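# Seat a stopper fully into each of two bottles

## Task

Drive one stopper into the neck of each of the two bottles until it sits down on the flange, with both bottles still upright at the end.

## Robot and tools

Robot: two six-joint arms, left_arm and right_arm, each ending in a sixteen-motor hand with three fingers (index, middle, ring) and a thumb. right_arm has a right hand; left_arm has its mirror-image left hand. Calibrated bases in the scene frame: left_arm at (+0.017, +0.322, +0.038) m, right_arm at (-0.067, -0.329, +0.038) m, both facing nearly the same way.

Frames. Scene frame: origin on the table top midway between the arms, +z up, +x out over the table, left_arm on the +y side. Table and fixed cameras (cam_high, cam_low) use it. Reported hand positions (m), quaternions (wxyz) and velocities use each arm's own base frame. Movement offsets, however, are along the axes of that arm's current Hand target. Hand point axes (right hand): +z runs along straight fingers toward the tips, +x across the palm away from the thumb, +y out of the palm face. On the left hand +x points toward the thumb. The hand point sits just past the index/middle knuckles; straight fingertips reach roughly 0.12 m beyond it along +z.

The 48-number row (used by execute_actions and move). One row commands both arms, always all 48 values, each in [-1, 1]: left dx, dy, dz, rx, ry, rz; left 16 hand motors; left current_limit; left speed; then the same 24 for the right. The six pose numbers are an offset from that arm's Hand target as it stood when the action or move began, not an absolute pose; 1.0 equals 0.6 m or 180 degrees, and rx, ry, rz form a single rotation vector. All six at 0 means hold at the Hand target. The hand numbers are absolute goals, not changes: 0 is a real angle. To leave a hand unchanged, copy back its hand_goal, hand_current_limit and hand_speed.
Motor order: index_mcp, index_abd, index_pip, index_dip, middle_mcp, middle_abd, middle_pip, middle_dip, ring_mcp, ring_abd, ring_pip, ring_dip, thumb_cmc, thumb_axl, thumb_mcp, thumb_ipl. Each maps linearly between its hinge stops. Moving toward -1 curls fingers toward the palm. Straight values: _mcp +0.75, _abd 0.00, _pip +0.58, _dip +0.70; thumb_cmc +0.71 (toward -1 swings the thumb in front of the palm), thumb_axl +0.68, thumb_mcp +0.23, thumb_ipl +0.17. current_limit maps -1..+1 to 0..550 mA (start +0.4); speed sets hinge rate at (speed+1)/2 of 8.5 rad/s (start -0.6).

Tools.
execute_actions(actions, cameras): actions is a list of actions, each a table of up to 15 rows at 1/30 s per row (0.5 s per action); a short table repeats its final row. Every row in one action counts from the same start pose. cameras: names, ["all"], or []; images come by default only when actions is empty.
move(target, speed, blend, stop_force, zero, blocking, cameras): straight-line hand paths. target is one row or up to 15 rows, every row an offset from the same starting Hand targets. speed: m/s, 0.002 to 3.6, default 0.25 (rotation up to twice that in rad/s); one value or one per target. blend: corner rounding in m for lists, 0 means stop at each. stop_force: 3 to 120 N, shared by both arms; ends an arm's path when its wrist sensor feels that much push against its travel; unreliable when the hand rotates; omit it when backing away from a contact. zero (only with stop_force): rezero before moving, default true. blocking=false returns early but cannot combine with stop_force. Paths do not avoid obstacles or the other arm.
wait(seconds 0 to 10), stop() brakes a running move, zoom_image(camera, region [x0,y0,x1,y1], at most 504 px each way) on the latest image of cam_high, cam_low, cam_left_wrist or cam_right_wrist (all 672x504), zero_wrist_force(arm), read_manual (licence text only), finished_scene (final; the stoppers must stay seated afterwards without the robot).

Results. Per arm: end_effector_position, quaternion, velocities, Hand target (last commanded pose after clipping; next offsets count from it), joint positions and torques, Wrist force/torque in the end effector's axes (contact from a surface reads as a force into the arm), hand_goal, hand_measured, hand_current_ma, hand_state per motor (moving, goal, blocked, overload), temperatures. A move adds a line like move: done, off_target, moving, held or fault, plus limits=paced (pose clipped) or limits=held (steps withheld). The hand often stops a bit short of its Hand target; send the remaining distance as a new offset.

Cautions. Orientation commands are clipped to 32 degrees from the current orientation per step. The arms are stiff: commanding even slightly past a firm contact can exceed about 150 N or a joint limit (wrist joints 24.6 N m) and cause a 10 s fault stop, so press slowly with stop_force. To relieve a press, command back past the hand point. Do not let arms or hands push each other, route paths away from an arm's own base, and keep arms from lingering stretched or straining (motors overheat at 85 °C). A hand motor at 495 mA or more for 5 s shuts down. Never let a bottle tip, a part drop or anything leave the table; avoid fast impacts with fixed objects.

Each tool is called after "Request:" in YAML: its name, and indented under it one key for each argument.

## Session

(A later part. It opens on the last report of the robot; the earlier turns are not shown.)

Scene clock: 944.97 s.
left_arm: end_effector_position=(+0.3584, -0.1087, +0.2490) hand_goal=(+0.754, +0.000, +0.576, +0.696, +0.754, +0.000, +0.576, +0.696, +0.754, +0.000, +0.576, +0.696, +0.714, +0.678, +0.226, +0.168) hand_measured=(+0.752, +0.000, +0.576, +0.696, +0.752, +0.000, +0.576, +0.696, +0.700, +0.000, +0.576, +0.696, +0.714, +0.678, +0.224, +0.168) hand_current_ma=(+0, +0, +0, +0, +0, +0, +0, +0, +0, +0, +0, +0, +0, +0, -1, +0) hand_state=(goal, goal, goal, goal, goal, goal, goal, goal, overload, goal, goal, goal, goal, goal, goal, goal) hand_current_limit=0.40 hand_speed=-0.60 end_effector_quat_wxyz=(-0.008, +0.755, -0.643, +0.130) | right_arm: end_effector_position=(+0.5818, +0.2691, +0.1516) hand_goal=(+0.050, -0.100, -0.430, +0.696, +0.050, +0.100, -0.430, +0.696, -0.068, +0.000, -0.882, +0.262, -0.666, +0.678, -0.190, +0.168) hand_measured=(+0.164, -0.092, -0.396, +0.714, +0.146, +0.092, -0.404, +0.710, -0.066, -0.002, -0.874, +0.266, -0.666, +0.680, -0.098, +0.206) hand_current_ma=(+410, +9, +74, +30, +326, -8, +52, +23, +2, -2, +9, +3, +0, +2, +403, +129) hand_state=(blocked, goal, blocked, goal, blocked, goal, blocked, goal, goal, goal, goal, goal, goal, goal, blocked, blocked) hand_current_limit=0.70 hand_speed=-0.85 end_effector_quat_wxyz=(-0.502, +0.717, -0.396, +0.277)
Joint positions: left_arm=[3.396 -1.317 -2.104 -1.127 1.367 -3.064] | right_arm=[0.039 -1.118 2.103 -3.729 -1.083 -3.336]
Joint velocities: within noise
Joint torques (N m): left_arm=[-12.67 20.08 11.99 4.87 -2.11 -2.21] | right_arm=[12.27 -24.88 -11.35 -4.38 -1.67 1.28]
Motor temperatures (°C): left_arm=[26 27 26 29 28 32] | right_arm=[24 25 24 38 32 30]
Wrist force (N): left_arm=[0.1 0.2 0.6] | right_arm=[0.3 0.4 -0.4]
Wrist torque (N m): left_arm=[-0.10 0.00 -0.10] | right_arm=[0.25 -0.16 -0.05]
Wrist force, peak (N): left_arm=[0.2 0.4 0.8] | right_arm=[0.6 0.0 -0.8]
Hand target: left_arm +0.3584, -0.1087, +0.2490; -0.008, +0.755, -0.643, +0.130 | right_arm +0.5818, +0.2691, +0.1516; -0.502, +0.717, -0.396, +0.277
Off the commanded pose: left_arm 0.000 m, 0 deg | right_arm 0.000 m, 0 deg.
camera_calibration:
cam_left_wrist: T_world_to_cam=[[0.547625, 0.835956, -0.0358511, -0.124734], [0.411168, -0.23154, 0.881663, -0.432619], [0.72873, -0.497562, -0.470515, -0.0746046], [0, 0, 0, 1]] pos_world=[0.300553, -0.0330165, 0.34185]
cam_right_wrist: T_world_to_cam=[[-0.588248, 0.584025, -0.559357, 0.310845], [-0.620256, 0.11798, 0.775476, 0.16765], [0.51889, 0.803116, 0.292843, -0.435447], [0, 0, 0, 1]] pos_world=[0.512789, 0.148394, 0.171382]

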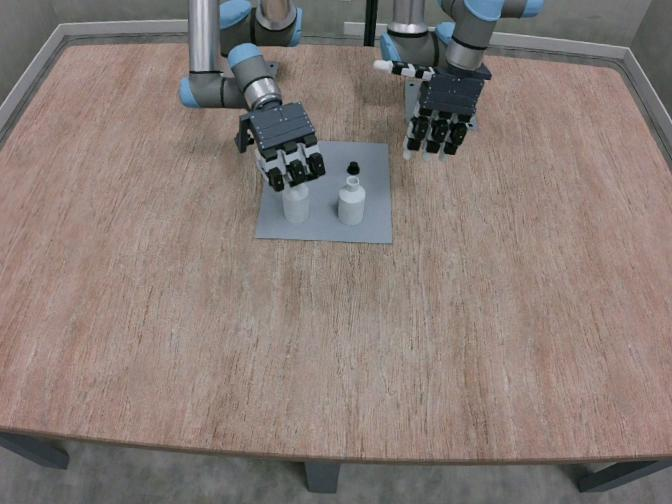

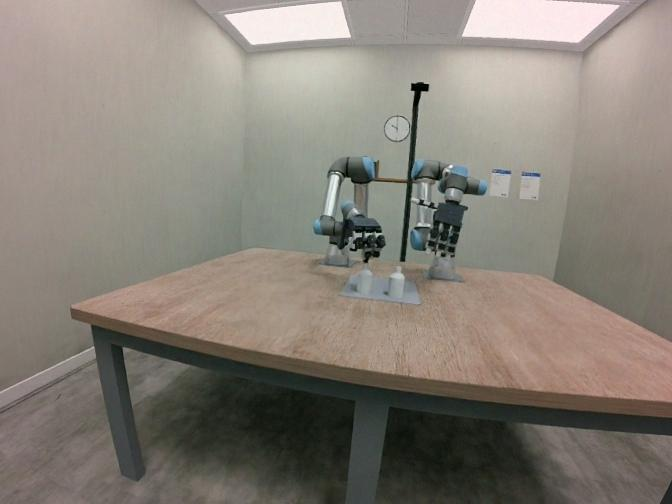

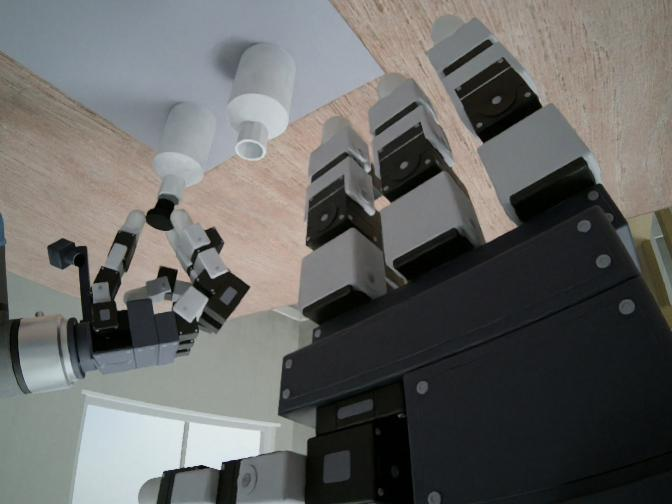

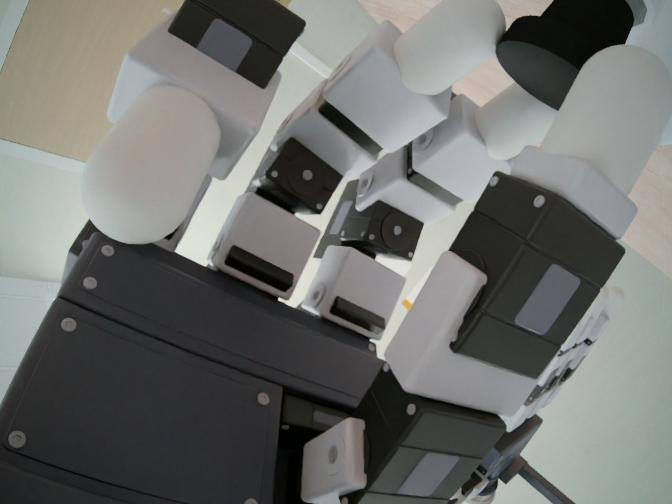

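Request:
move:
  target: [0,0,0,0,0,0, 0.754,0,0.576,0.696,0.754,0,0.576,0.696,0.754,0,0.576,0.696,0.714,0.678,0.226,0.168,0.4,-0.6, 0.00358,0.00022,0.01062,-0.0244,0,0, 0.05,-0.1,-0.431,0.696,0.05,0.1,-0.431,0.696,-0.068,0,-0.883,0.261,-0.666,0.678,-0.19,0.168,0.7,-0.85]
  speed: 0.03
  cameras: ["cam_left_wrist"]

Request:
zoom_image:
  camera: "cam_left_wrist"
  region: [140, 170, 200, 240]

Scene clock: 989.83 s.
left_arm: end_effector_position=(+0.3584, -0.1087, +0.2490) hand_goal=(+0.754, +0.000, +0.576, +0.696, +0.754, +0.000, +0.576, +0.696, +0.754, +0.000, +0.576, +0.696, +0.714, +0.678, +0.226, +0.168) hand_measured=(+0.752, +0.000, +0.576, +0.696, +0.752, +0.000, +0.576, +0.696, +0.700, +0.000, +0.576, +0.696, +0.714, +0.678, +0.224, +0.168) hand_current_ma=(+0, +0, +0, +0, +0, +0, +0, +0, +0, +0, +0, +0, +0, +0, -1, +0) hand_state=(goal, goal, goal, goal, goal, goal, goal, goal, overload, goal, goal, goal, goal, goal, goal, goal) hand_current_limit=0.40 hand_speed=-0.60 end_effector_quat_wxyz=(-0.008, +0.755, -0.643, +0.130) | right_arm: end_effector_position=(+0.5880, +0.2705, +0.1493) hand_goal=(+0.050, -0.100, -0.430, +0.696, +0.050, +0.100, -0.430, +0.696, -0.068, +0.000, -0.882, +0.262, -0.666, +0.678, -0.190, +0.168) hand_measured=(+0.164, -0.092, -0.396, +0.714, +0.146, +0.092, -0.402, +0.710, -0.066, -0.002, -0.874, +0.266, -0.666, +0.680, -0.098, +0.206) hand_current_ma=(+410, +9, +74, +30, +326, -8, +52, +23, +2, -2, +9, +3, +0, +2, +403, +129) hand_state=(blocked, goal, blocked, goal, blocked, goal, blocked, goal, goal, goal, goal, goal, goal, goal, blocked, blocked) hand_current_limit=0.70 hand_speed=-0.85 end_effector_quat_wxyz=(-0.474, +0.736, -0.406, +0.262) end_effector_velocity=(+0.000, +0.000, +0.001) end_effector_angular_velocity=(-0.001, -0.005, +0.001)
Joint positions: left_arm=[3.396 -1.317 -2.104 -1.127 1.367 -3.064] | right_arm=[0.055 -1.132 2.062 -3.593 -1.113 -3.367]
Joint velocities: left_arm=[within noise] | right_arm=[0 -0.001 0.001 -0.005 0 -0.001]
Joint torques (N m): left_arm=[-11.91 19.86 12.47 5 -1.75 -2.29] | right_arm=[2.15 -36.69 -7.24 -4.51 1.48 1.11]
Wrist force (N): left_arm=[0.1 0.2 0.5] | right_arm=[0.3 0.0 -0.3]
Wrist torque (N m): left_arm=[-0.09 0.01 -0.09] | right_arm=[0.21 -0.15 0.04]
Wrist force, peak (N): left_arm=[0.0 0.2 0.9] | right_arm=[0.7 -0.3 -0.7]
Hand target: left_arm +0.3584, -0.1087, +0.2490; -0.008, +0.755, -0.643, +0.130 | right_arm +0.5879, +0.2705, +0.1493; -0.474, +0.736, -0.406, +0.262
Off the commanded pose: left_arm 0.000 m, 0 deg | right_arm 0.000 m, 0 deg.
move: done
camera_calibration:
cam_left_wrist: T_world_to_cam=[[0.547625, 0.835956, -0.0358511, -0.124734], [0.411168, -0.23154, 0.881663, -0.432619], [0.72873, -0.497562, -0.470515, -0.0746046], [0, 0, 0, 1]] pos_world=[0.300553, -0.0330165, 0.34185]
Images, in order (width x height): cam_left_wrist 672x504.

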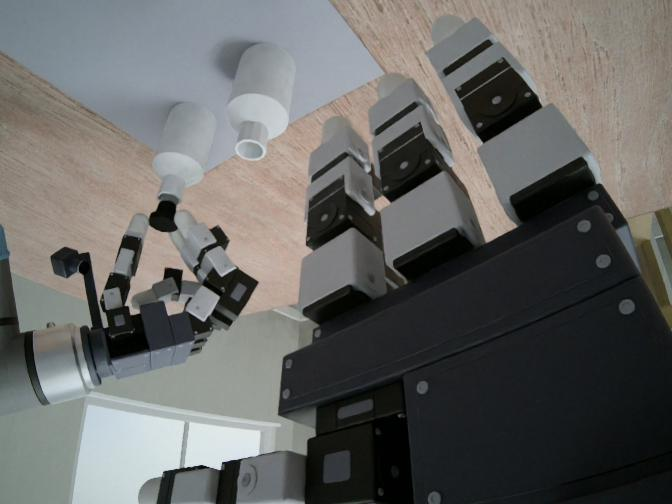

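Scaled by 7.200 from the camera's 672x504 image, which has a finer 960x720 frame.

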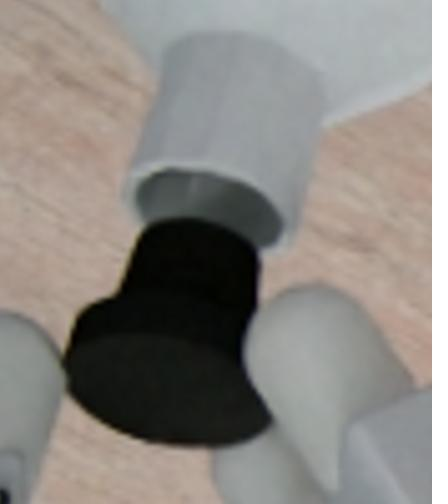

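Request:
move:
  target: [0,0,0,0,0,0, 0.754,0,0.576,0.696,0.754,0,0.576,0.696,0.754,0,0.576,0.696,0.714,0.678,0.226,0.168,0.4,-0.6, 0,0.02277,0.01033,0,0,0, 0.05,-0.1,-0.431,0.696,0.05,0.1,-0.431,0.696,-0.068,0,-0.883,0.261,-0.666,0.678,-0.19,0.168,0.7,-0.85]
  speed: 0.01
  stop_force: 5
  cameras: ["cam_left_wrist"]

Request:
zoom_image:
  camera: "cam_left_wrist"
  region: [140, 170, 200, 240]

Scene clock: 1003.70 s.
left_arm: end_effector_position=(+0.3584, -0.1087, +0.2490) hand_goal=(+0.754, +0.000, +0.576, +0.696, +0.754, +0.000, +0.576, +0.696, +0.754, +0.000, +0.576, +0.696, +0.714, +0.678, +0.226, +0.168) hand_measured=(+0.752, +0.000, +0.576, +0.696, +0.752, +0.000, +0.576, +0.696, +0.700, +0.000, +0.576, +0.696, +0.714, +0.678, +0.224, +0.168) hand_current_ma=(+0, +0, +0, +0, +0, +0, +0, +0, +0, +0, +0, +0, +0, +0, -1, +0) hand_state=(goal, goal, goal, goal, goal, goal, goal, goal, overload, goal, goal, goal, goal, goal, goal, goal) hand_current_limit=0.40 hand_speed=-0.60 end_effector_quat_wxyz=(-0.008, +0.755, -0.643, +0.130) | right_arm: end_effector_position=(+0.5880, +0.2705, +0.1425) hand_goal=(+0.050, -0.100, -0.430, +0.696, +0.050, +0.100, -0.430, +0.696, -0.068, +0.000, -0.882, +0.262, -0.666, +0.678, -0.190, +0.168) hand_measured=(+0.158, -0.092, -0.396, +0.714, +0.140, +0.092, -0.408, +0.708, -0.066, -0.002, -0.874, +0.266, -0.664, +0.680, -0.094, +0.210) hand_current_ma=(+378, +9, +74, +30, +300, -7, +41, +16, +2, -2, +9, +3, +2, +2, +425, +147) hand_state=(blocked, goal, blocked, goal, blocked, goal, blocked, goal, goal, goal, goal, goal, goal, goal, blocked, blocked) hand_current_limit=0.70 hand_speed=-0.85 end_effector_quat_wxyz=(-0.474, +0.736, -0.406, +0.262)
Joint positions: left_arm=[3.396 -1.317 -2.104 -1.127 1.367 -3.064] | right_arm=[0.055 -1.118 2.065 -3.611 -1.113 -3.366]
Joint torques (N m): left_arm=[-11.59 20.13 12.68 4.93 -1.44 -2.11] | right_arm=[-13.38 -41.98 -18.06 -1.85 1.15 0.95]
Wrist force (N): left_arm=[0.1 -0.1 0.4] | right_arm=[-0.4 -3.2 -1.3]
Wrist torque (N m): left_arm=[-0.11 0.01 -0.08] | right_arm=[0.14 -0.11 0.02]
Wrist force, peak (N): left_arm=[-0.2 0.1 1.1] | right_arm=[-0.5 -5.9 -2.5]
Hand target: left_arm +0.3584, -0.1087, +0.2490; -0.008, +0.755, -0.643, +0.130 | right_arm +0.5880, +0.2705, +0.1425; -0.474, +0.736, -0.406, +0.262 (not the last commanded pose)
Off the commanded pose: left_arm 0.000 m, 0 deg | right_arm 0.008 m, 0 deg.
move: contact (right_arm)
camera_calibration:
cam_left_wrist: T_world_to_cam=[[0.547625, 0.835956, -0.0358511, -0.124734], [0.411168, -0.23154, 0.881663, -0.432619], [0.72873, -0.497562, -0.470515, -0.0746046], [0, 0, 0, 1]] pos_world=[0.300553, -0.0330165, 0.34185]
Images, in order (width x height): cam_left_wrist 672x504.

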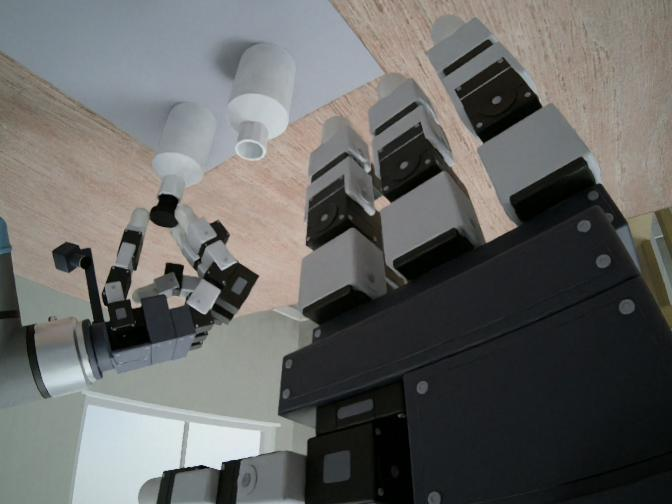

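Scaled by 7.200 from the camera's 672x504 image, which has a finer 960x720 frame.

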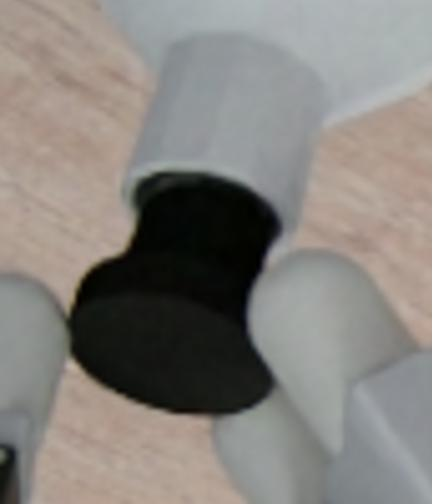

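Request:
move:
  target: [0,0,0,0,0,0, 0.754,0,0.576,0.696,0.754,0,0.576,0.696,0.754,0,0.576,0.696,0.714,0.678,0.226,0.168,0.4,-0.6, 0,0.01366,0.0062,0,0,0, 0.05,-0.1,-0.431,0.696,0.05,0.1,-0.431,0.696,-0.068,0,-0.883,0.261,-0.666,0.678,-0.19,0.168,0.7,-0.85]
  speed: 0.01
  stop_force: 10
  cameras: ["cam_left_wrist"]

Request:
zoom_image:
  camera: "cam_left_wrist"
  region: [140, 170, 200, 240]

Scene clock: 1017.87 s.
left_arm: end_effector_position=(+0.3584, -0.1087, +0.2490) hand_goal=(+0.754, +0.000, +0.576, +0.696, +0.754, +0.000, +0.576, +0.696, +0.754, +0.000, +0.576, +0.696, +0.714, +0.678, +0.226, +0.168) hand_measured=(+0.752, +0.000, +0.576, +0.696, +0.752, +0.000, +0.576, +0.696, +0.700, +0.000, +0.576, +0.696, +0.714, +0.678, +0.224, +0.168) hand_current_ma=(+0, +0, +0, +0, +0, +0, +0, +0, +0, +0, +0, +0, +0, +0, -1, +0) hand_state=(goal, goal, goal, goal, goal, goal, goal, goal, overload, goal, goal, goal, goal, goal, goal, goal) hand_current_limit=0.40 hand_speed=-0.60 end_effector_quat_wxyz=(-0.008, +0.755, -0.643, +0.130) | right_arm: end_effector_position=(+0.5880, +0.2705, +0.1335) hand_goal=(+0.050, -0.100, -0.430, +0.696, +0.050, +0.100, -0.430, +0.696, -0.068, +0.000, -0.882, +0.262, -0.666, +0.678, -0.190, +0.168) hand_measured=(+0.154, -0.088, -0.394, +0.714, +0.130, +0.092, -0.406, +0.708, -0.066, -0.002, -0.874, +0.266, -0.658, +0.682, -0.090, +0.212) hand_current_ma=(+357, +16, +77, +31, +250, -9, +43, +19, +2, -2, +9, +3, +11, +7, +456, +157) hand_state=(blocked, goal, blocked, goal, blocked, goal, blocked, goal, goal, goal, goal, goal, goal, goal, blocked, blocked) hand_current_limit=0.70 hand_speed=-0.85 end_effector_quat_wxyz=(-0.474, +0.736, -0.406, +0.262)
Joint positions: left_arm=[3.396 -1.317 -2.104 -1.127 1.367 -3.064] | right_arm=[0.055 -1.098 2.069 -3.634 -1.113 -3.366]
Joint torques (N m): left_arm=[-11.65 18.94 12.86 4.84 -1.37 -2.15] | right_arm=[-8.73 -43.84 -14.55 -1.34 -1.68 1.16]
Wrist force (N): left_arm=[0.1 0.2 0.4] | right_arm=[-0.4 -0.1 -0.3]
Wrist torque (N m): left_arm=[-0.08 0.00 -0.10] | right_arm=[0.23 -0.12 0.03]
Wrist force, peak (N): left_arm=[-0.1 -0.1 1.1] | right_arm=[-0.8 -9.8 -4.4]
Hand target: left_arm +0.3584, -0.1087, +0.2490; -0.008, +0.755, -0.643, +0.130 | right_arm +0.5880, +0.2705, +0.1335; -0.474, +0.736, -0.406, +0.262
Off the commanded pose: left_arm 0.000 m, 0 deg | right_arm 0.000 m, 0 deg.
move: done
camera_calibration:
cam_left_wrist: T_world_to_cam=[[0.547625, 0.835956, -0.0358511, -0.124734], [0.411168, -0.23154, 0.881663, -0.432619], [0.72873, -0.497562, -0.470515, -0.0746046], [0, 0, 0, 1]] pos_world=[0.300553, -0.0330165, 0.34185]
Images, in order (width x height): cam_left_wrist 672x504.

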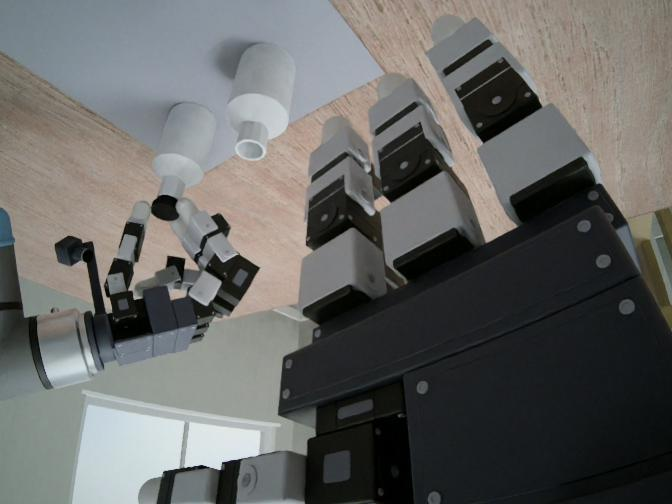

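Scaled by 7.200 from the camera's 672x504 image, which has a finer 960x720 frame.

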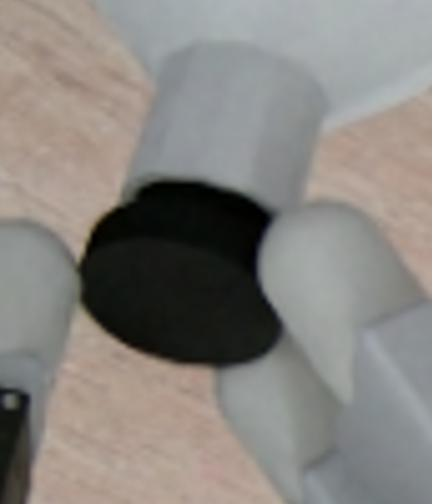

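Request:
move:
  target: [0,0,0,0,0,0, 0.754,0,0.576,0.696,0.754,0,0.576,0.696,0.754,0,0.576,0.696,0.714,0.678,0.226,0.168,0.4,-0.6, 0,0.0137,0.0062,0,0,0, 0.05,-0.1,-0.431,0.696,0.05,0.1,-0.431,0.696,-0.068,0,-0.883,0.261,-0.666,0.678,-0.19,0.168,0.7,-0.85]
  speed: 0.01
  stop_force: 10
  cameras: ["cam_left_wrist"]

Request:
zoom_image:
  camera: "cam_left_wrist"
  region: [140, 170, 200, 240]

Scene clock: 1025.90 s.
left_arm: end_effector_position=(+0.3584, -0.1087, +0.2490) hand_goal=(+0.754, +0.000, +0.576, +0.696, +0.754, +0.000, +0.576, +0.696, +0.754, +0.000, +0.576, +0.696, +0.714, +0.678, +0.226, +0.168) hand_measured=(+0.752, +0.000, +0.576, +0.696, +0.752, +0.000, +0.576, +0.696, +0.700, +0.000, +0.576, +0.696, +0.714, +0.678, +0.224, +0.168) hand_current_ma=(+0, +0, +0, +0, +0, +0, +0, +0, +0, +0, +0, +0, +0, +0, -1, +0) hand_state=(goal, goal, goal, goal, goal, goal, goal, goal, overload, goal, goal, goal, goal, goal, goal, goal) hand_current_limit=0.40 hand_speed=-0.60 end_effector_quat_wxyz=(-0.008, +0.755, -0.643, +0.130) | right_arm: end_effector_position=(+0.5880, +0.2705, +0.1256) hand_goal=(+0.050, -0.100, -0.430, +0.696, +0.050, +0.100, -0.430, +0.696, -0.068, +0.000, -0.882, +0.262, -0.666, +0.678, -0.190, +0.168) hand_measured=(+0.154, -0.086, -0.400, +0.708, +0.126, +0.092, -0.406, +0.708, -0.066, -0.002, -0.874, +0.266, -0.658, +0.682, -0.090, +0.212) hand_current_ma=(+357, +16, +60, +18, +233, -9, +43, +19, +2, -2, +9, +3, +10, +7, +456, +157) hand_state=(blocked, goal, blocked, goal, blocked, goal, blocked, goal, goal, goal, goal, goal, goal, goal, blocked, blocked) hand_current_limit=0.70 hand_speed=-0.85 end_effector_quat_wxyz=(-0.474, +0.736, -0.406, +0.262)
Joint positions: left_arm=[3.396 -1.317 -2.104 -1.127 1.367 -3.064] | right_arm=[0.055 -1.08 2.072 -3.655 -1.113 -3.366]
Joint torques (N m): left_arm=[-10.98 19.54 13.78 4.83 -0.99 -1.78] | right_arm=[2.32 -40.17 -14.66 -1.97 -1.51 0.61]
Wrist force (N): left_arm=[0.2 0.1 0.4] | right_arm=[-1.3 -7.2 -3.1]
Wrist torque (N m): left_arm=[-0.09 -0.01 -0.09] | right_arm=[-0.08 -0.10 0.09]
Wrist force, peak (N): left_arm=[0.0 0.2 1.0] | right_arm=[-1.7 -11.1 -4.5]
Hand target: left_arm +0.3584, -0.1087, +0.2490; -0.008, +0.755, -0.643, +0.130 | right_arm +0.5880, +0.2705, +0.1256; -0.474, +0.736, -0.406, +0.262 (not the last commanded pose)
Off the commanded pose: left_arm 0.000 m, 0 deg | right_arm 0.001 m, 0 deg.
move: contact (right_arm)
camera_calibration:
cam_left_wrist: T_world_to_cam=[[0.547625, 0.835956, -0.0358511, -0.124734], [0.411168, -0.23154, 0.881663, -0.432619], [0.72873, -0.497562, -0.470515, -0.0746046], [0, 0, 0, 1]] pos_world=[0.300553, -0.0330165, 0.34185]
Images, in order (width x height): cam_left_wrist 672x504.

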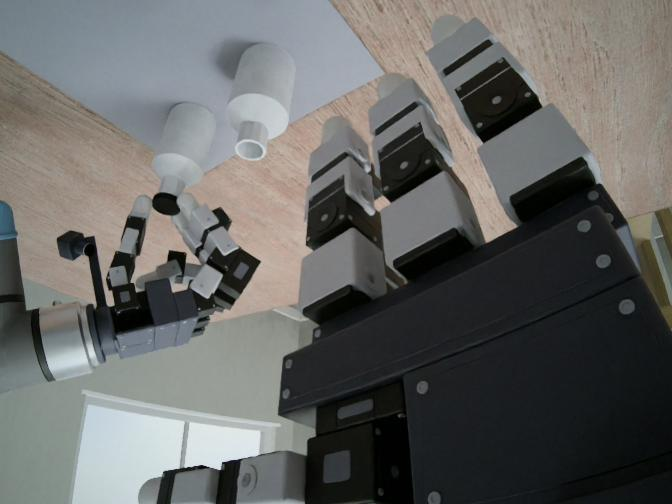

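Scaled by 7.200 from the camera's 672x504 image, which has a finer 960x720 frame.

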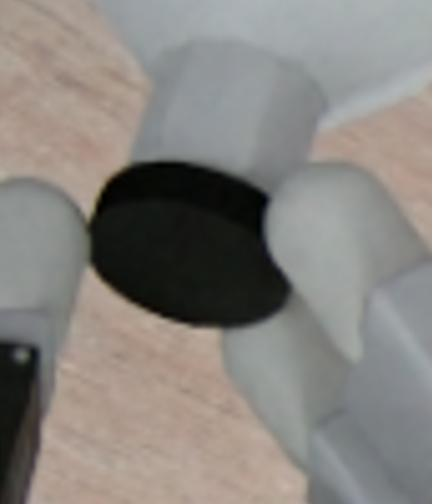

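Request:
move:
  target: [0,0,0,0,0,0, 0.754,0,0.576,0.696,0.754,0,0.576,0.696,0.754,0,0.576,0.696,0.714,0.678,0.226,0.168,0.4,-0.6, 0,0,0,0,0,0, 0.338,-0.1,-0.431,0.696,0.338,0.1,-0.431,0.696,-0.068,0,-0.883,0.261,-0.666,0.678,0.0,0.168,0.5,-0.9]
  cameras: ["cam_left_wrist"]

Request:
zoom_image:
  camera: "cam_left_wrist"
  region: [130, 160, 210, 240]

Scene clock: 1039.43 s.
left_arm: end_effector_position=(+0.3584, -0.1087, +0.2490) hand_goal=(+0.754, +0.000, +0.576, +0.696, +0.754, +0.000, +0.576, +0.696, +0.754, +0.000, +0.576, +0.696, +0.714, +0.678, +0.226, +0.168) hand_measured=(+0.752, +0.000, +0.576, +0.696, +0.752, +0.000, +0.576, +0.696, +0.700, +0.000, +0.576, +0.696, +0.714, +0.678, +0.224, +0.168) hand_current_ma=(+0, +0, +0, +0, +0, +0, +0, +0, +0, +0, +0, +0, +0, +0, -1, +0) hand_state=(goal, goal, goal, goal, goal, goal, goal, goal, overload, goal, goal, goal, goal, goal, goal, goal) hand_current_limit=0.40 hand_speed=-0.60 end_effector_quat_wxyz=(-0.008, +0.755, -0.643, +0.130) | right_arm: end_effector_position=(+0.5880, +0.2705, +0.1256) hand_goal=(+0.338, -0.100, -0.430, +0.696, +0.338, +0.100, -0.430, +0.696, -0.068, +0.000, -0.882, +0.262, -0.666, +0.678, +0.000, +0.168) hand_measured=(+0.328, -0.096, -0.426, +0.700, +0.328, +0.096, -0.426, +0.700, -0.066, -0.002, -0.874, +0.266, -0.662, +0.680, -0.002, +0.170) hand_current_ma=(-13, +2, +5, +3, -13, -2, +5, +3, +2, -2, +9, +3, +4, +3, -3, +2) hand_state=(goal, goal, goal, goal, goal, goal, goal, goal, goal, goal, goal, goal, goal, goal, goal, goal) hand_current_limit=0.50 hand_speed=-0.90 end_effector_quat_wxyz=(-0.474, +0.736, -0.406, +0.262)
Joint positions: left_arm=[3.396 -1.317 -2.104 -1.127 1.367 -3.064] | right_arm=[0.055 -1.08 2.072 -3.655 -1.113 -3.366]
Joint torques (N m): left_arm=[-11.92 19.81 12.46 4.99 -0.84 -1.76] | right_arm=[3.02 -40.13 -15.2 -2.37 -1.36 0.56]
Wrist force (N): left_arm=[0.0 0.1 0.3] | right_arm=[0.3 -0.4 -0.7]
Wrist torque (N m): left_arm=[-0.08 0.00 -0.10] | right_arm=[0.19 -0.15 0.02]
Wrist force, peak (N): left_arm=[0.3 0.4 0.9] | right_arm=[-1.4 -7.4 -3.2]
Hand target: left_arm +0.3584, -0.1087, +0.2490; -0.008, +0.755, -0.643, +0.130 | right_arm +0.5880, +0.2705, +0.1256; -0.474, +0.736, -0.406, +0.262
Off the commanded pose: left_arm 0.000 m, 0 deg | right_arm 0.000 m, 0 deg.
move: done
camera_calibration:
cam_left_wrist: T_world_to_cam=[[0.547625, 0.835956, -0.0358511, -0.124734], [0.411168, -0.23154, 0.881663, -0.432619], [0.72873, -0.497562, -0.470515, -0.0746046], [0, 0, 0, 1]] pos_world=[0.300553, -0.0330165, 0.34185]
Images, in order (width x height): cam_left_wrist 672x504.

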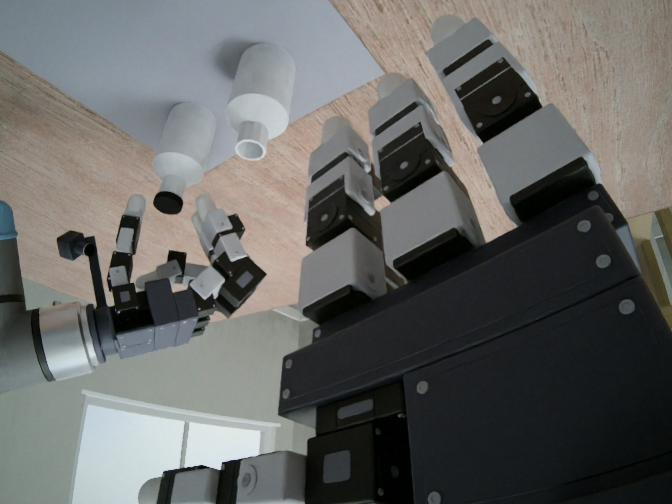

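Scaled by 6.300 from the camera's 672x504 image, which has a finer 960x720 frame.

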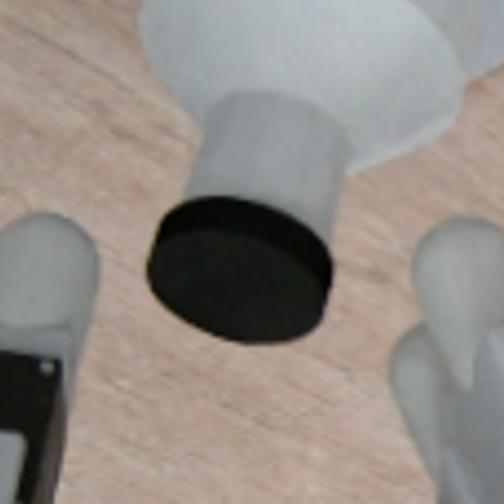

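Request:
move:
  target:
    - [0,0,0,0,0,0, 0.754,0,0.576,0.696,0.754,0,0.576,0.696,0.754,0,0.576,0.696,0.714,0.678,0.226,0.168,0.4,-0.6, 0,-0.1214,-0.0551,0,0,0, 0.338,-0.1,-0.431,0.696,0.338,0.1,-0.431,0.696,-0.068,0,-0.883,0.261,-0.666,0.678,0.0,0.168,0.5,-0.8]
    - [0,0,0,0,0,0, 0.754,0,0.576,0.696,0.754,0,0.576,0.696,0.754,0,0.576,0.696,0.714,0.678,0.226,0.168,0.4,-0.6, -0.0377,-0.1753,-0.2768,-0.3644,0,0, 0.2,0,-0.431,0.3,0.75,0,0.58,0.70,-0.068,0,-0.883,0.261,-0.666,0.678,0.0,0.168,0.5,-0.7]
  speed: [0.06, 0.15]
  blend: [0.02, 0]
  cameras: ["all"]

Request:
zoom_image:
  camera: "cam_left_wrist"
  region: [130, 130, 230, 230]

Scene clock: 1083.53 s.
left_arm: end_effector_position=(+0.3584, -0.1087, +0.2490) hand_goal=(+0.754, +0.000, +0.576, +0.696, +0.754, +0.000, +0.576, +0.696, +0.754, +0.000, +0.576, +0.696, +0.714, +0.678, +0.226, +0.168) hand_measured=(+0.752, +0.000, +0.576, +0.696, +0.752, +0.000, +0.576, +0.696, +0.700, +0.000, +0.576, +0.696, +0.714, +0.678, +0.224, +0.168) hand_current_ma=(+0, +0, +0, +0, +0, +0, +0, +0, +0, +0, +0, +0, +0, +0, -1, +0) hand_state=(goal, goal, goal, goal, goal, goal, goal, goal, overload, goal, goal, goal, goal, goal, goal, goal) hand_current_limit=0.40 hand_speed=-0.60 end_effector_quat_wxyz=(-0.008, +0.755, -0.643, +0.130) | right_arm: end_effector_position=(+0.4846, +0.2322, +0.2900) hand_goal=(+0.200, +0.000, -0.430, +0.300, +0.750, +0.000, +0.580, +0.700, -0.068, +0.000, -0.882, +0.262, -0.666, +0.678, +0.000, +0.168) hand_measured=(+0.214, -0.002, -0.426, +0.304, +0.748, +0.002, +0.578, +0.700, -0.064, -0.002, -0.878, +0.264, -0.664, +0.680, -0.002, +0.168) hand_current_ma=(+22, -2, +5, +3, -2, +2, -2, +0, +5, -2, +5, +2, +2, +2, -3, +1) hand_state=(goal, goal, goal, goal, goal, goal, goal, goal, goal, goal, goal, goal, goal, goal, goal, goal) hand_current_limit=0.50 hand_speed=-0.70 end_effector_quat_wxyz=(+0.000, +0.875, -0.484, +0.000)
Joint positions: left_arm=[3.396 -1.317 -2.104 -1.127 1.367 -3.064] | right_arm=[0.211 -1.281 1.41 -1.7 -1.57 -3.492]
Joint torques (N m): left_arm=[-10.82 18.91 13 5.07 -0.18 -1.52] | right_arm=[-12.81 -44.44 -18.67 -0.73 1.44 -1.36]
Wrist force (N): left_arm=[-0.1 0.0 0.3] | right_arm=[0.0 -1.5 0.1]
Wrist torque (N m): left_arm=[-0.10 0.02 -0.11] | right_arm=[-0.14 -0.12 -0.07]
Wrist force, peak (N): left_arm=[-0.4 -0.2 0.9] | right_arm=[0.2 -1.9 0.3]
Hand target: left_arm +0.3584, -0.1087, +0.2490; -0.008, +0.755, -0.643, +0.130 | right_arm +0.4846, +0.2322, +0.2900; +0.000, +0.875, -0.484, +0.000
Off the commanded pose: left_arm 0.000 m, 0 deg | right_arm 0.000 m, 0 deg.
move: done
camera_calibration:
cam_left_wrist: T_world_to_cam=[[0.547625, 0.835956, -0.0358511, -0.124734], [0.411168, -0.23154, 0.881663, -0.432619], [0.72873, -0.497562, -0.470515, -0.0746046], [0, 0, 0, 1]] pos_world=[0.300553, -0.0330165, 0.34185]
cam_right_wrist: T_world_to_cam=[[-0.929133, 0.369402, -0.0159039, 0.410141], [0.253497, 0.667738, 0.699904, -0.524682], [0.269166, 0.646273, -0.71406, 0.0535252], [0, 0, 0, 1]] pos_world=[0.499674, 0.164251, 0.41197]

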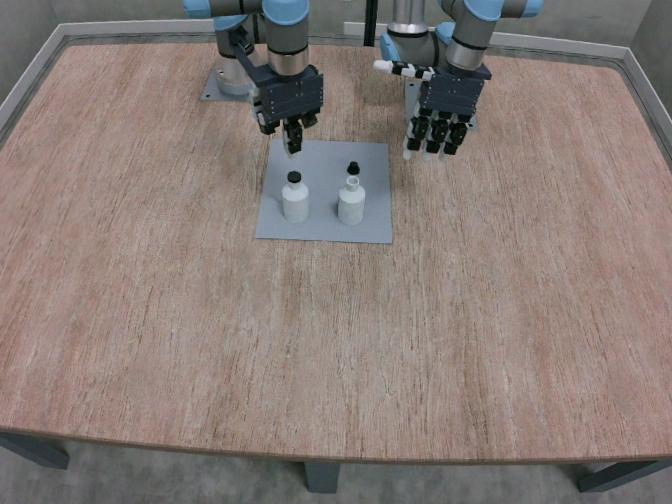

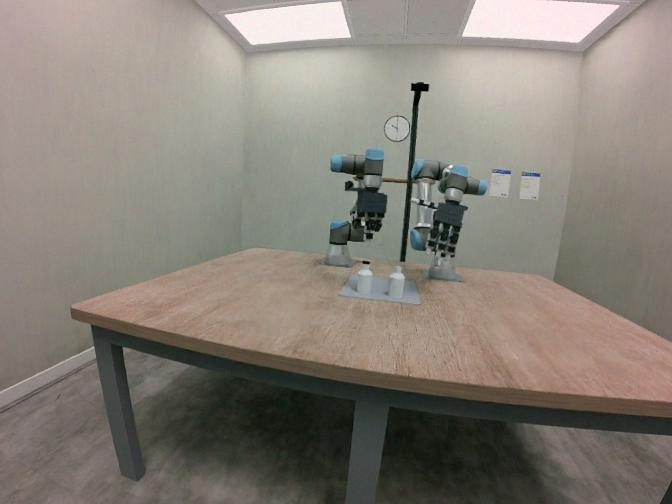

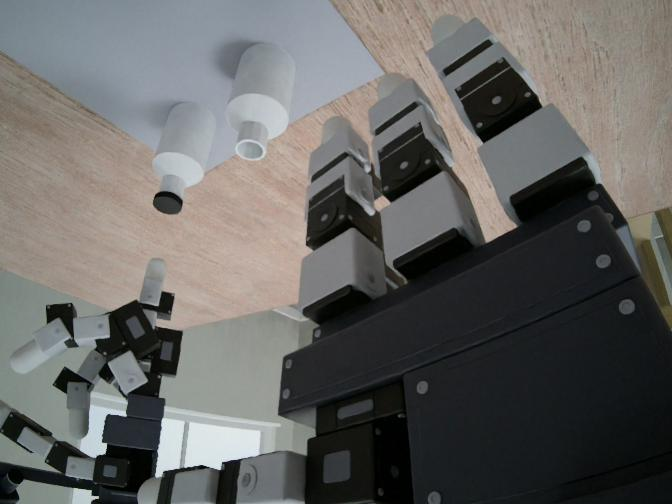

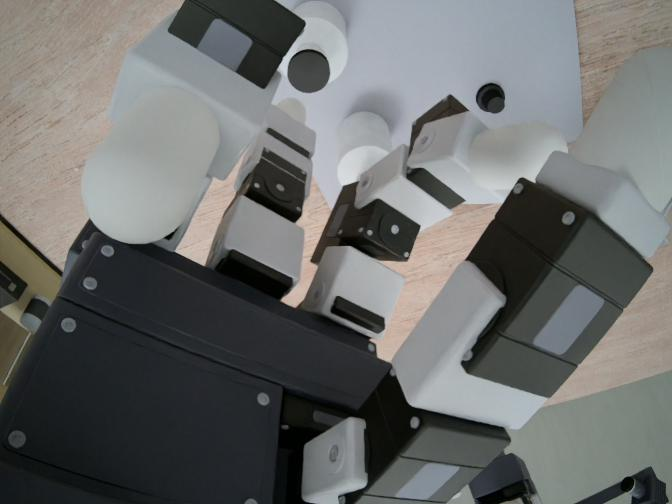

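Scaled by 5.040 from the camera's 672x504 image, which has a finer 960x720 frame.

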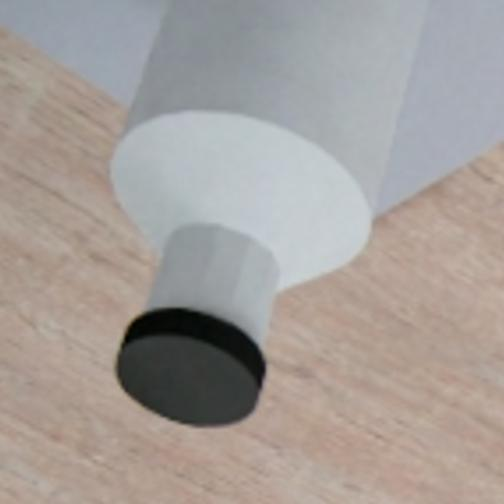

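Request:
zoom_image:
  camera: "cam_left_wrist"
  region: [110, 190, 210, 290]

Request:
zoom_image:
  camera: "cam_high"
  region: [240, 120, 340, 220]

Request:
zoom_image:
  camera: "cam_right_wrist"
  region: [230, 20, 400, 190]

Request:
zoom_image:
  camera: "cam_low"
  region: [330, 210, 430, 310]

Scaled by 5.040 from the camera's 672x504 image, which has a finer 960x720 frame.

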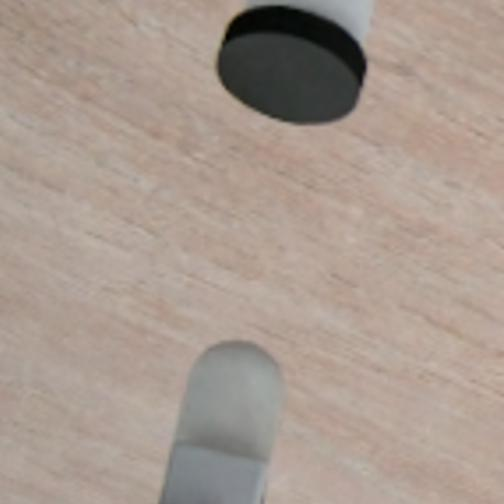

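Scaled by 5.040.

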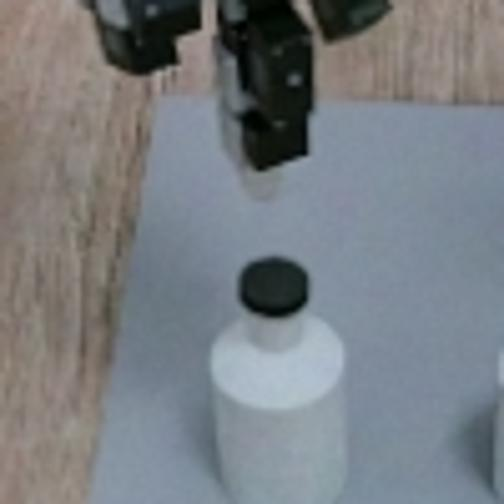

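Scaled by 2.965 from the camera's 672x504 image, which has a finer 960x720 frame.

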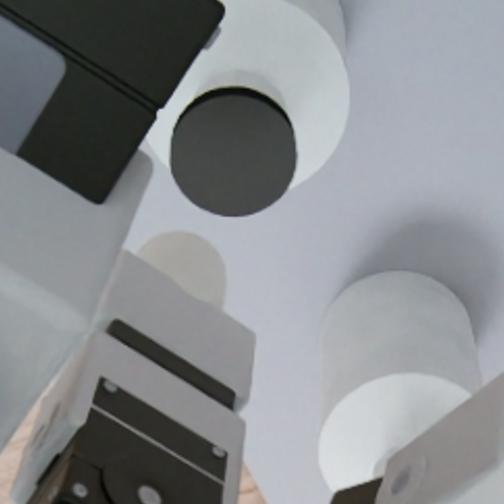

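Scaled by 5.040.

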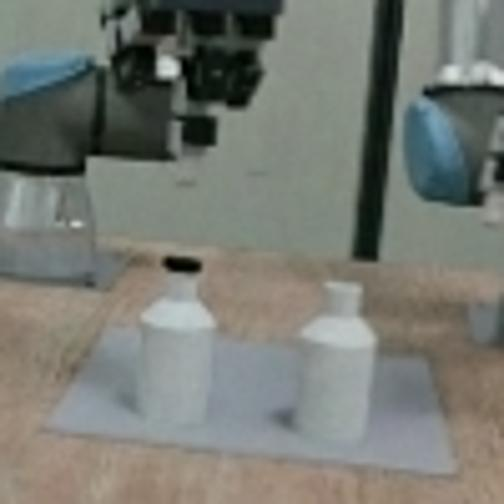

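Request:
move:
  target: [0,0,0,0,0,0, 0.754,0,0.576,0.696,0.754,0,0.576,0.696,0.754,0,0.576,0.696,0.714,0.678,0.226,0.168,0.4,-0.6, -0.0054,0.0023,0.09,0,0,0, 0.2,0,-0.431,0.3,0.75,0,0.58,0.70,-0.068,0,-0.883,0.261,-0.666,0.678,0.0,0.168,0.7,-0.7]
  speed: 0.1

Request:
move:
  target: [0,0,0,0,0,0, 0.754,0,0.576,0.696,0.754,0,0.576,0.696,0.754,0,0.576,0.696,0.714,0.678,0.226,0.168,0.4,-0.6, 0,0,0.0333,0,0,0, 0.2,0,-0.431,0.3,0.75,0,0.58,0.70,-0.068,0,-0.883,0.261,-0.666,0.678,0.0,0.168,0.7,-0.7]
  speed: 0.008
  stop_force: 15
  cameras: ["cam_left_wrist"]

Request:
zoom_image:
  camera: "cam_left_wrist"
  region: [130, 150, 210, 230]

Scene clock: 1117.03 s.
left_arm: end_effector_position=(+0.3584, -0.1087, +0.2490) hand_goal=(+0.754, +0.000, +0.576, +0.696, +0.754, +0.000, +0.576, +0.696, +0.754, +0.000, +0.576, +0.696, +0.714, +0.678, +0.226, +0.168) hand_measured=(+0.752, +0.000, +0.576, +0.696, +0.752, +0.000, +0.576, +0.696, +0.700, +0.000, +0.576, +0.696, +0.714, +0.678, +0.224, +0.168) hand_current_ma=(+0, +0, +0, +0, +0, +0, +0, +0, +0, +0, +0, +0, +0, +0, -1, +0) hand_state=(goal, goal, goal, goal, goal, goal, goal, goal, overload, goal, goal, goal, goal, goal, goal, goal) hand_current_limit=0.40 hand_speed=-0.60 end_effector_quat_wxyz=(-0.008, +0.755, -0.643, +0.130) | right_arm: end_effector_position=(+0.4818, +0.2342, +0.2359) hand_goal=(+0.200, +0.000, -0.430, +0.300, +0.750, +0.000, +0.580, +0.700, -0.068, +0.000, -0.882, +0.262, -0.666, +0.678, +0.000, +0.168) hand_measured=(+0.212, -0.002, -0.426, +0.304, +0.748, +0.002, +0.578, +0.700, -0.064, -0.002, -0.878, +0.264, -0.664, +0.680, -0.002, +0.168) hand_current_ma=(+21, -2, +5, +3, -2, +2, -2, +0, +5, -2, +5, +2, +2, +2, -3, +1) hand_state=(goal, goal, goal, goal, goal, goal, goal, goal, goal, goal, goal, goal, goal, goal, goal, goal) hand_current_limit=0.70 hand_speed=-0.70 end_effector_quat_wxyz=(+0.000, +0.875, -0.484, +0.000)
Joint positions: left_arm=[3.396 -1.317 -2.104 -1.127 1.367 -3.064] | right_arm=[0.215 -1.261 1.523 -1.833 -1.57 -3.488]
Joint torques (N m): left_arm=[-11.58 18.81 12.58 4.91 0.18 -1.44] | right_arm=[4.23 -45.37 -22.02 -1.89 -0.06 -0.09]
Wrist force (N): left_arm=[-0.1 -0.1 0.8] | right_arm=[0.3 -1.6 -0.1]
Wrist torque (N m): left_arm=[-0.15 0.03 -0.10] | right_arm=[-0.13 -0.16 -0.06]
Wrist force, peak (N): left_arm=[0.1 0.2 1.0] | right_arm=[0.3 -1.7 1.4]
Hand target: left_arm +0.3584, -0.1087, +0.2490; -0.008, +0.755, -0.643, +0.130 | right_arm +0.4818, +0.2342, +0.2360; +0.000, +0.875, -0.484, +0.000
Off the commanded pose: left_arm 0.000 m, 0 deg | right_arm 0.000 m, 0 deg.
move: done

Scene clock: 1119.53 s.
left_arm: end_effector_position=(+0.3584, -0.1087, +0.2490) hand_goal=(+0.754, +0.000, +0.576, +0.696, +0.754, +0.000, +0.576, +0.696, +0.754, +0.000, +0.576, +0.696, +0.714, +0.678, +0.226, +0.168) hand_measured=(+0.752, +0.000, +0.576, +0.696, +0.752, +0.000, +0.576, +0.696, +0.700, +0.000, +0.576, +0.696, +0.714, +0.678, +0.224, +0.168) hand_current_ma=(+0, +0, +0, +0, +0, +0, +0, +0, +0, +0, +0, +0, +0, +0, -1, +0) hand_state=(goal, goal, goal, goal, goal, goal, goal, goal, overload, goal, goal, goal, goal, goal, goal, goal) hand_current_limit=0.40 hand_speed=-0.60 end_effector_quat_wxyz=(-0.008, +0.755, -0.643, +0.130) | right_arm: end_effector_position=(+0.4818, +0.2342, +0.2244) hand_goal=(+0.200, +0.000, -0.430, +0.300, +0.750, +0.000, +0.580, +0.700, -0.068, +0.000, -0.882, +0.262, -0.666, +0.678, +0.000, +0.168) hand_measured=(+0.212, -0.002, -0.426, +0.304, +0.748, +0.000, +0.580, +0.700, -0.064, -0.002, -0.878, +0.264, -0.664, +0.680, -0.002, +0.168) hand_current_ma=(+21, -2, +5, +3, -1, +0, -1, +0, +5, -2, +5, +2, +2, +2, -3, +1) hand_state=(goal, goal, goal, goal, goal, goal, goal, goal, goal, goal, goal, goal, goal, goal, goal, goal) hand_current_limit=0.70 hand_speed=-0.70 end_effector_quat_wxyz=(+0.000, +0.875, -0.484, +0.000)
Joint positions: left_arm=[3.396 -1.317 -2.104 -1.127 1.367 -3.064] | right_arm=[0.215 -1.253 1.544 -1.862 -1.57 -3.488]
Joint torques (N m): left_arm=[-10.76 19.26 12.91 4.77 0.12 -1.63] | right_arm=[-12.97 -36.01 -20.01 0.42 -0.38 -1.4]
Wrist force (N): left_arm=[0.0 0.5 0.4] | right_arm=[0.1 -2.0 -15.2]
Wrist torque (N m): left_arm=[-0.05 0.01 -0.11] | right_arm=[1.03 0.25 -0.09]
Wrist force, peak (N): left_arm=[-0.3 0.0 1.0] | right_arm=[-0.1 -2.1 -18.9]
Hand target: left_arm +0.3584, -0.1087, +0.2490; -0.008, +0.755, -0.643, +0.130 | right_arm +0.4818, +0.2342, +0.2244; +0.000, +0.875, -0.483, +0.000 (not the last commanded pose)
Off the commanded pose: left_arm 0.000 m, 0 deg | right_arm 0.008 m, 0 deg.
move: contact (right_arm)
camera_calibration:
cam_left_wrist: T_world_to_cam=[[0.547625, 0.835956, -0.0358511, -0.124734], [0.411168, -0.23154, 0.881663, -0.432619], [0.72873, -0.497562, -0.470515, -0.0746046], [0, 0, 0, 1]] pos_world=[0.300553, -0.0330165, 0.34185]
Images, in order (width x height): cam_left_wrist 672x504.

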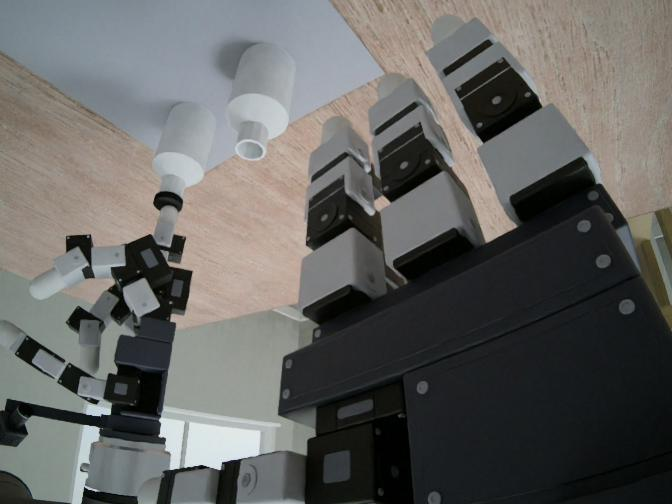

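Scaled by 6.300 from the camera's 672x504 image, which has a finer 960x720 frame.

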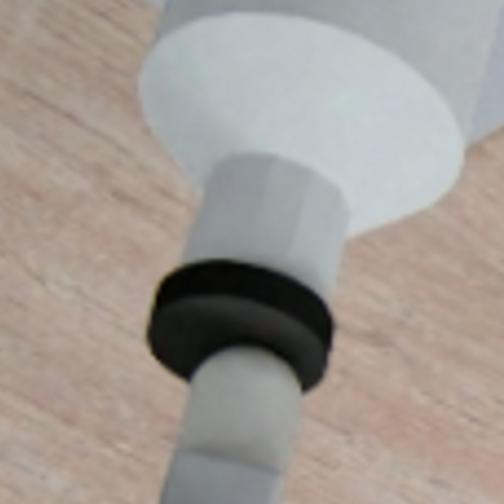

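Request:
move:
  target: [0,0,0,0,0,0, 0.754,0,0.576,0.696,0.754,0,0.576,0.696,0.754,0,0.576,0.696,0.714,0.678,0.226,0.168,0.4,-0.6, 0,0,0.02,0,0,0, 0.2,0,-0.431,0.3,0.75,0,0.58,0.70,-0.068,0,-0.883,0.261,-0.666,0.678,0.0,0.168,0.7,-0.7]
  speed: 0.006
  stop_force: 25
  cameras: ["cam_left_wrist"]

Request:
zoom_image:
  camera: "cam_left_wrist"
  region: [130, 150, 210, 230]

Scene clock: 1125.23 s.
left_arm: end_effector_position=(+0.3584, -0.1087, +0.2490) hand_goal=(+0.754, +0.000, +0.576, +0.696, +0.754, +0.000, +0.576, +0.696, +0.754, +0.000, +0.576, +0.696, +0.714, +0.678, +0.226, +0.168) hand_measured=(+0.752, +0.000, +0.576, +0.696, +0.752, +0.000, +0.576, +0.696, +0.700, +0.000, +0.576, +0.696, +0.714, +0.678, +0.224, +0.168) hand_current_ma=(+0, +0, +0, +0, +0, +0, +0, +0, +0, +0, +0, +0, +0, +0, -1, +0) hand_state=(goal, goal, goal, goal, goal, goal, goal, goal, overload, goal, goal, goal, goal, goal, goal, goal) hand_current_limit=0.40 hand_speed=-0.60 end_effector_quat_wxyz=(-0.008, +0.755, -0.643, +0.130) | right_arm: end_effector_position=(+0.4819, +0.2342, +0.2225) hand_goal=(+0.200, +0.000, -0.430, +0.300, +0.750, +0.000, +0.580, +0.700, -0.068, +0.000, -0.882, +0.262, -0.666, +0.678, +0.000, +0.168) hand_measured=(+0.212, -0.002, -0.426, +0.304, +0.748, -0.002, +0.580, +0.698, -0.064, -0.002, -0.878, +0.264, -0.664, +0.680, -0.002, +0.168) hand_current_ma=(+21, -2, +5, +3, -3, -1, -1, -1, +5, -2, +5, +2, +2, +2, -3, +1) hand_state=(goal, goal, goal, goal, goal, goal, goal, goal, goal, goal, goal, goal, goal, goal, goal, goal) hand_current_limit=0.70 hand_speed=-0.70 end_effector_quat_wxyz=(-0.001, +0.875, -0.484, +0.000)
Joint positions: left_arm=[3.396 -1.317 -2.104 -1.127 1.367 -3.064] | right_arm=[0.215 -1.252 1.547 -1.867 -1.57 -3.488]
Joint torques (N m): left_arm=[-11.96 19.05 12.62 5.07 0.55 -1.4] | right_arm=[-8.71 -20.77 -10.14 3.16 -0.77 -1.27]
Wrist force (N): left_arm=[-0.2 0.0 0.4] | right_arm=[0.2 -2.5 -41.0]
Wrist torque (N m): left_arm=[-0.11 0.03 -0.11] | right_arm=[2.99 0.84 -0.09]
Wrist force, peak (N): left_arm=[-0.1 0.4 0.9] | right_arm=[0.4 -2.5 -43.5]
Hand target: left_arm +0.3584, -0.1087, +0.2490; -0.008, +0.755, -0.643, +0.130 | right_arm +0.4819, +0.2342, +0.2225; -0.001, +0.875, -0.484, +0.000 (not the last commanded pose)
Off the commanded pose: left_arm 0.000 m, 0 deg | right_arm 0.010 m, 0 deg.
move: contact (right_arm)
camera_calibration:
cam_left_wrist: T_world_to_cam=[[0.547625, 0.835956, -0.0358511, -0.124734], [0.411168, -0.23154, 0.881663, -0.432619], [0.72873, -0.497562, -0.470515, -0.0746046], [0, 0, 0, 1]] pos_world=[0.300553, -0.0330165, 0.34185]
Images, in order (width x height): cam_left_wrist 672x504.

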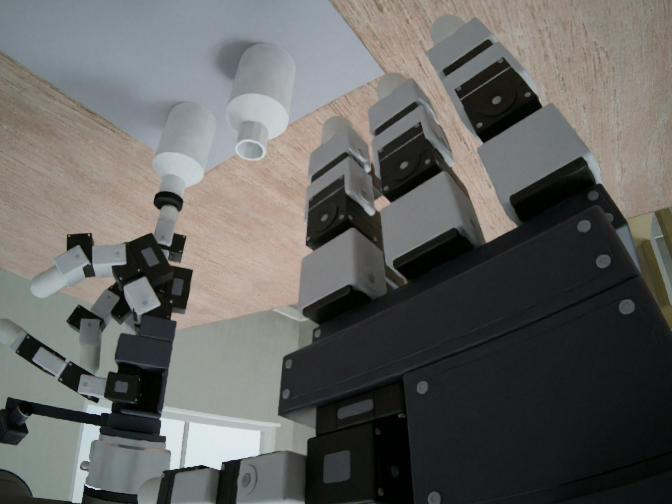

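Scaled by 6.300 from the camera's 672x504 image, which has a finer 960x720 frame.

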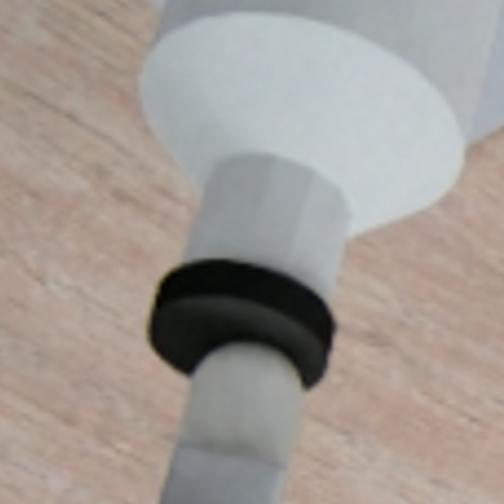

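Request:
zoom_image:
  camera: "cam_left_wrist"
  region: [148, 180, 188, 220]

Request:
zoom_image:
  camera: "cam_high"
  region: [270, 160, 320, 210]

Scaled by 12.600 from the camera's 672x504 image, which has a finer 960x720 frame.

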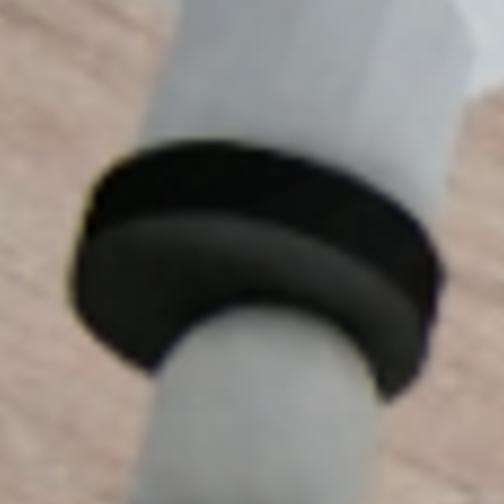

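This scene's latest camera images include none from cam_high. They are from: cam_left_wrist. cam_high's image comes with the result of a call that names it in "cameras".


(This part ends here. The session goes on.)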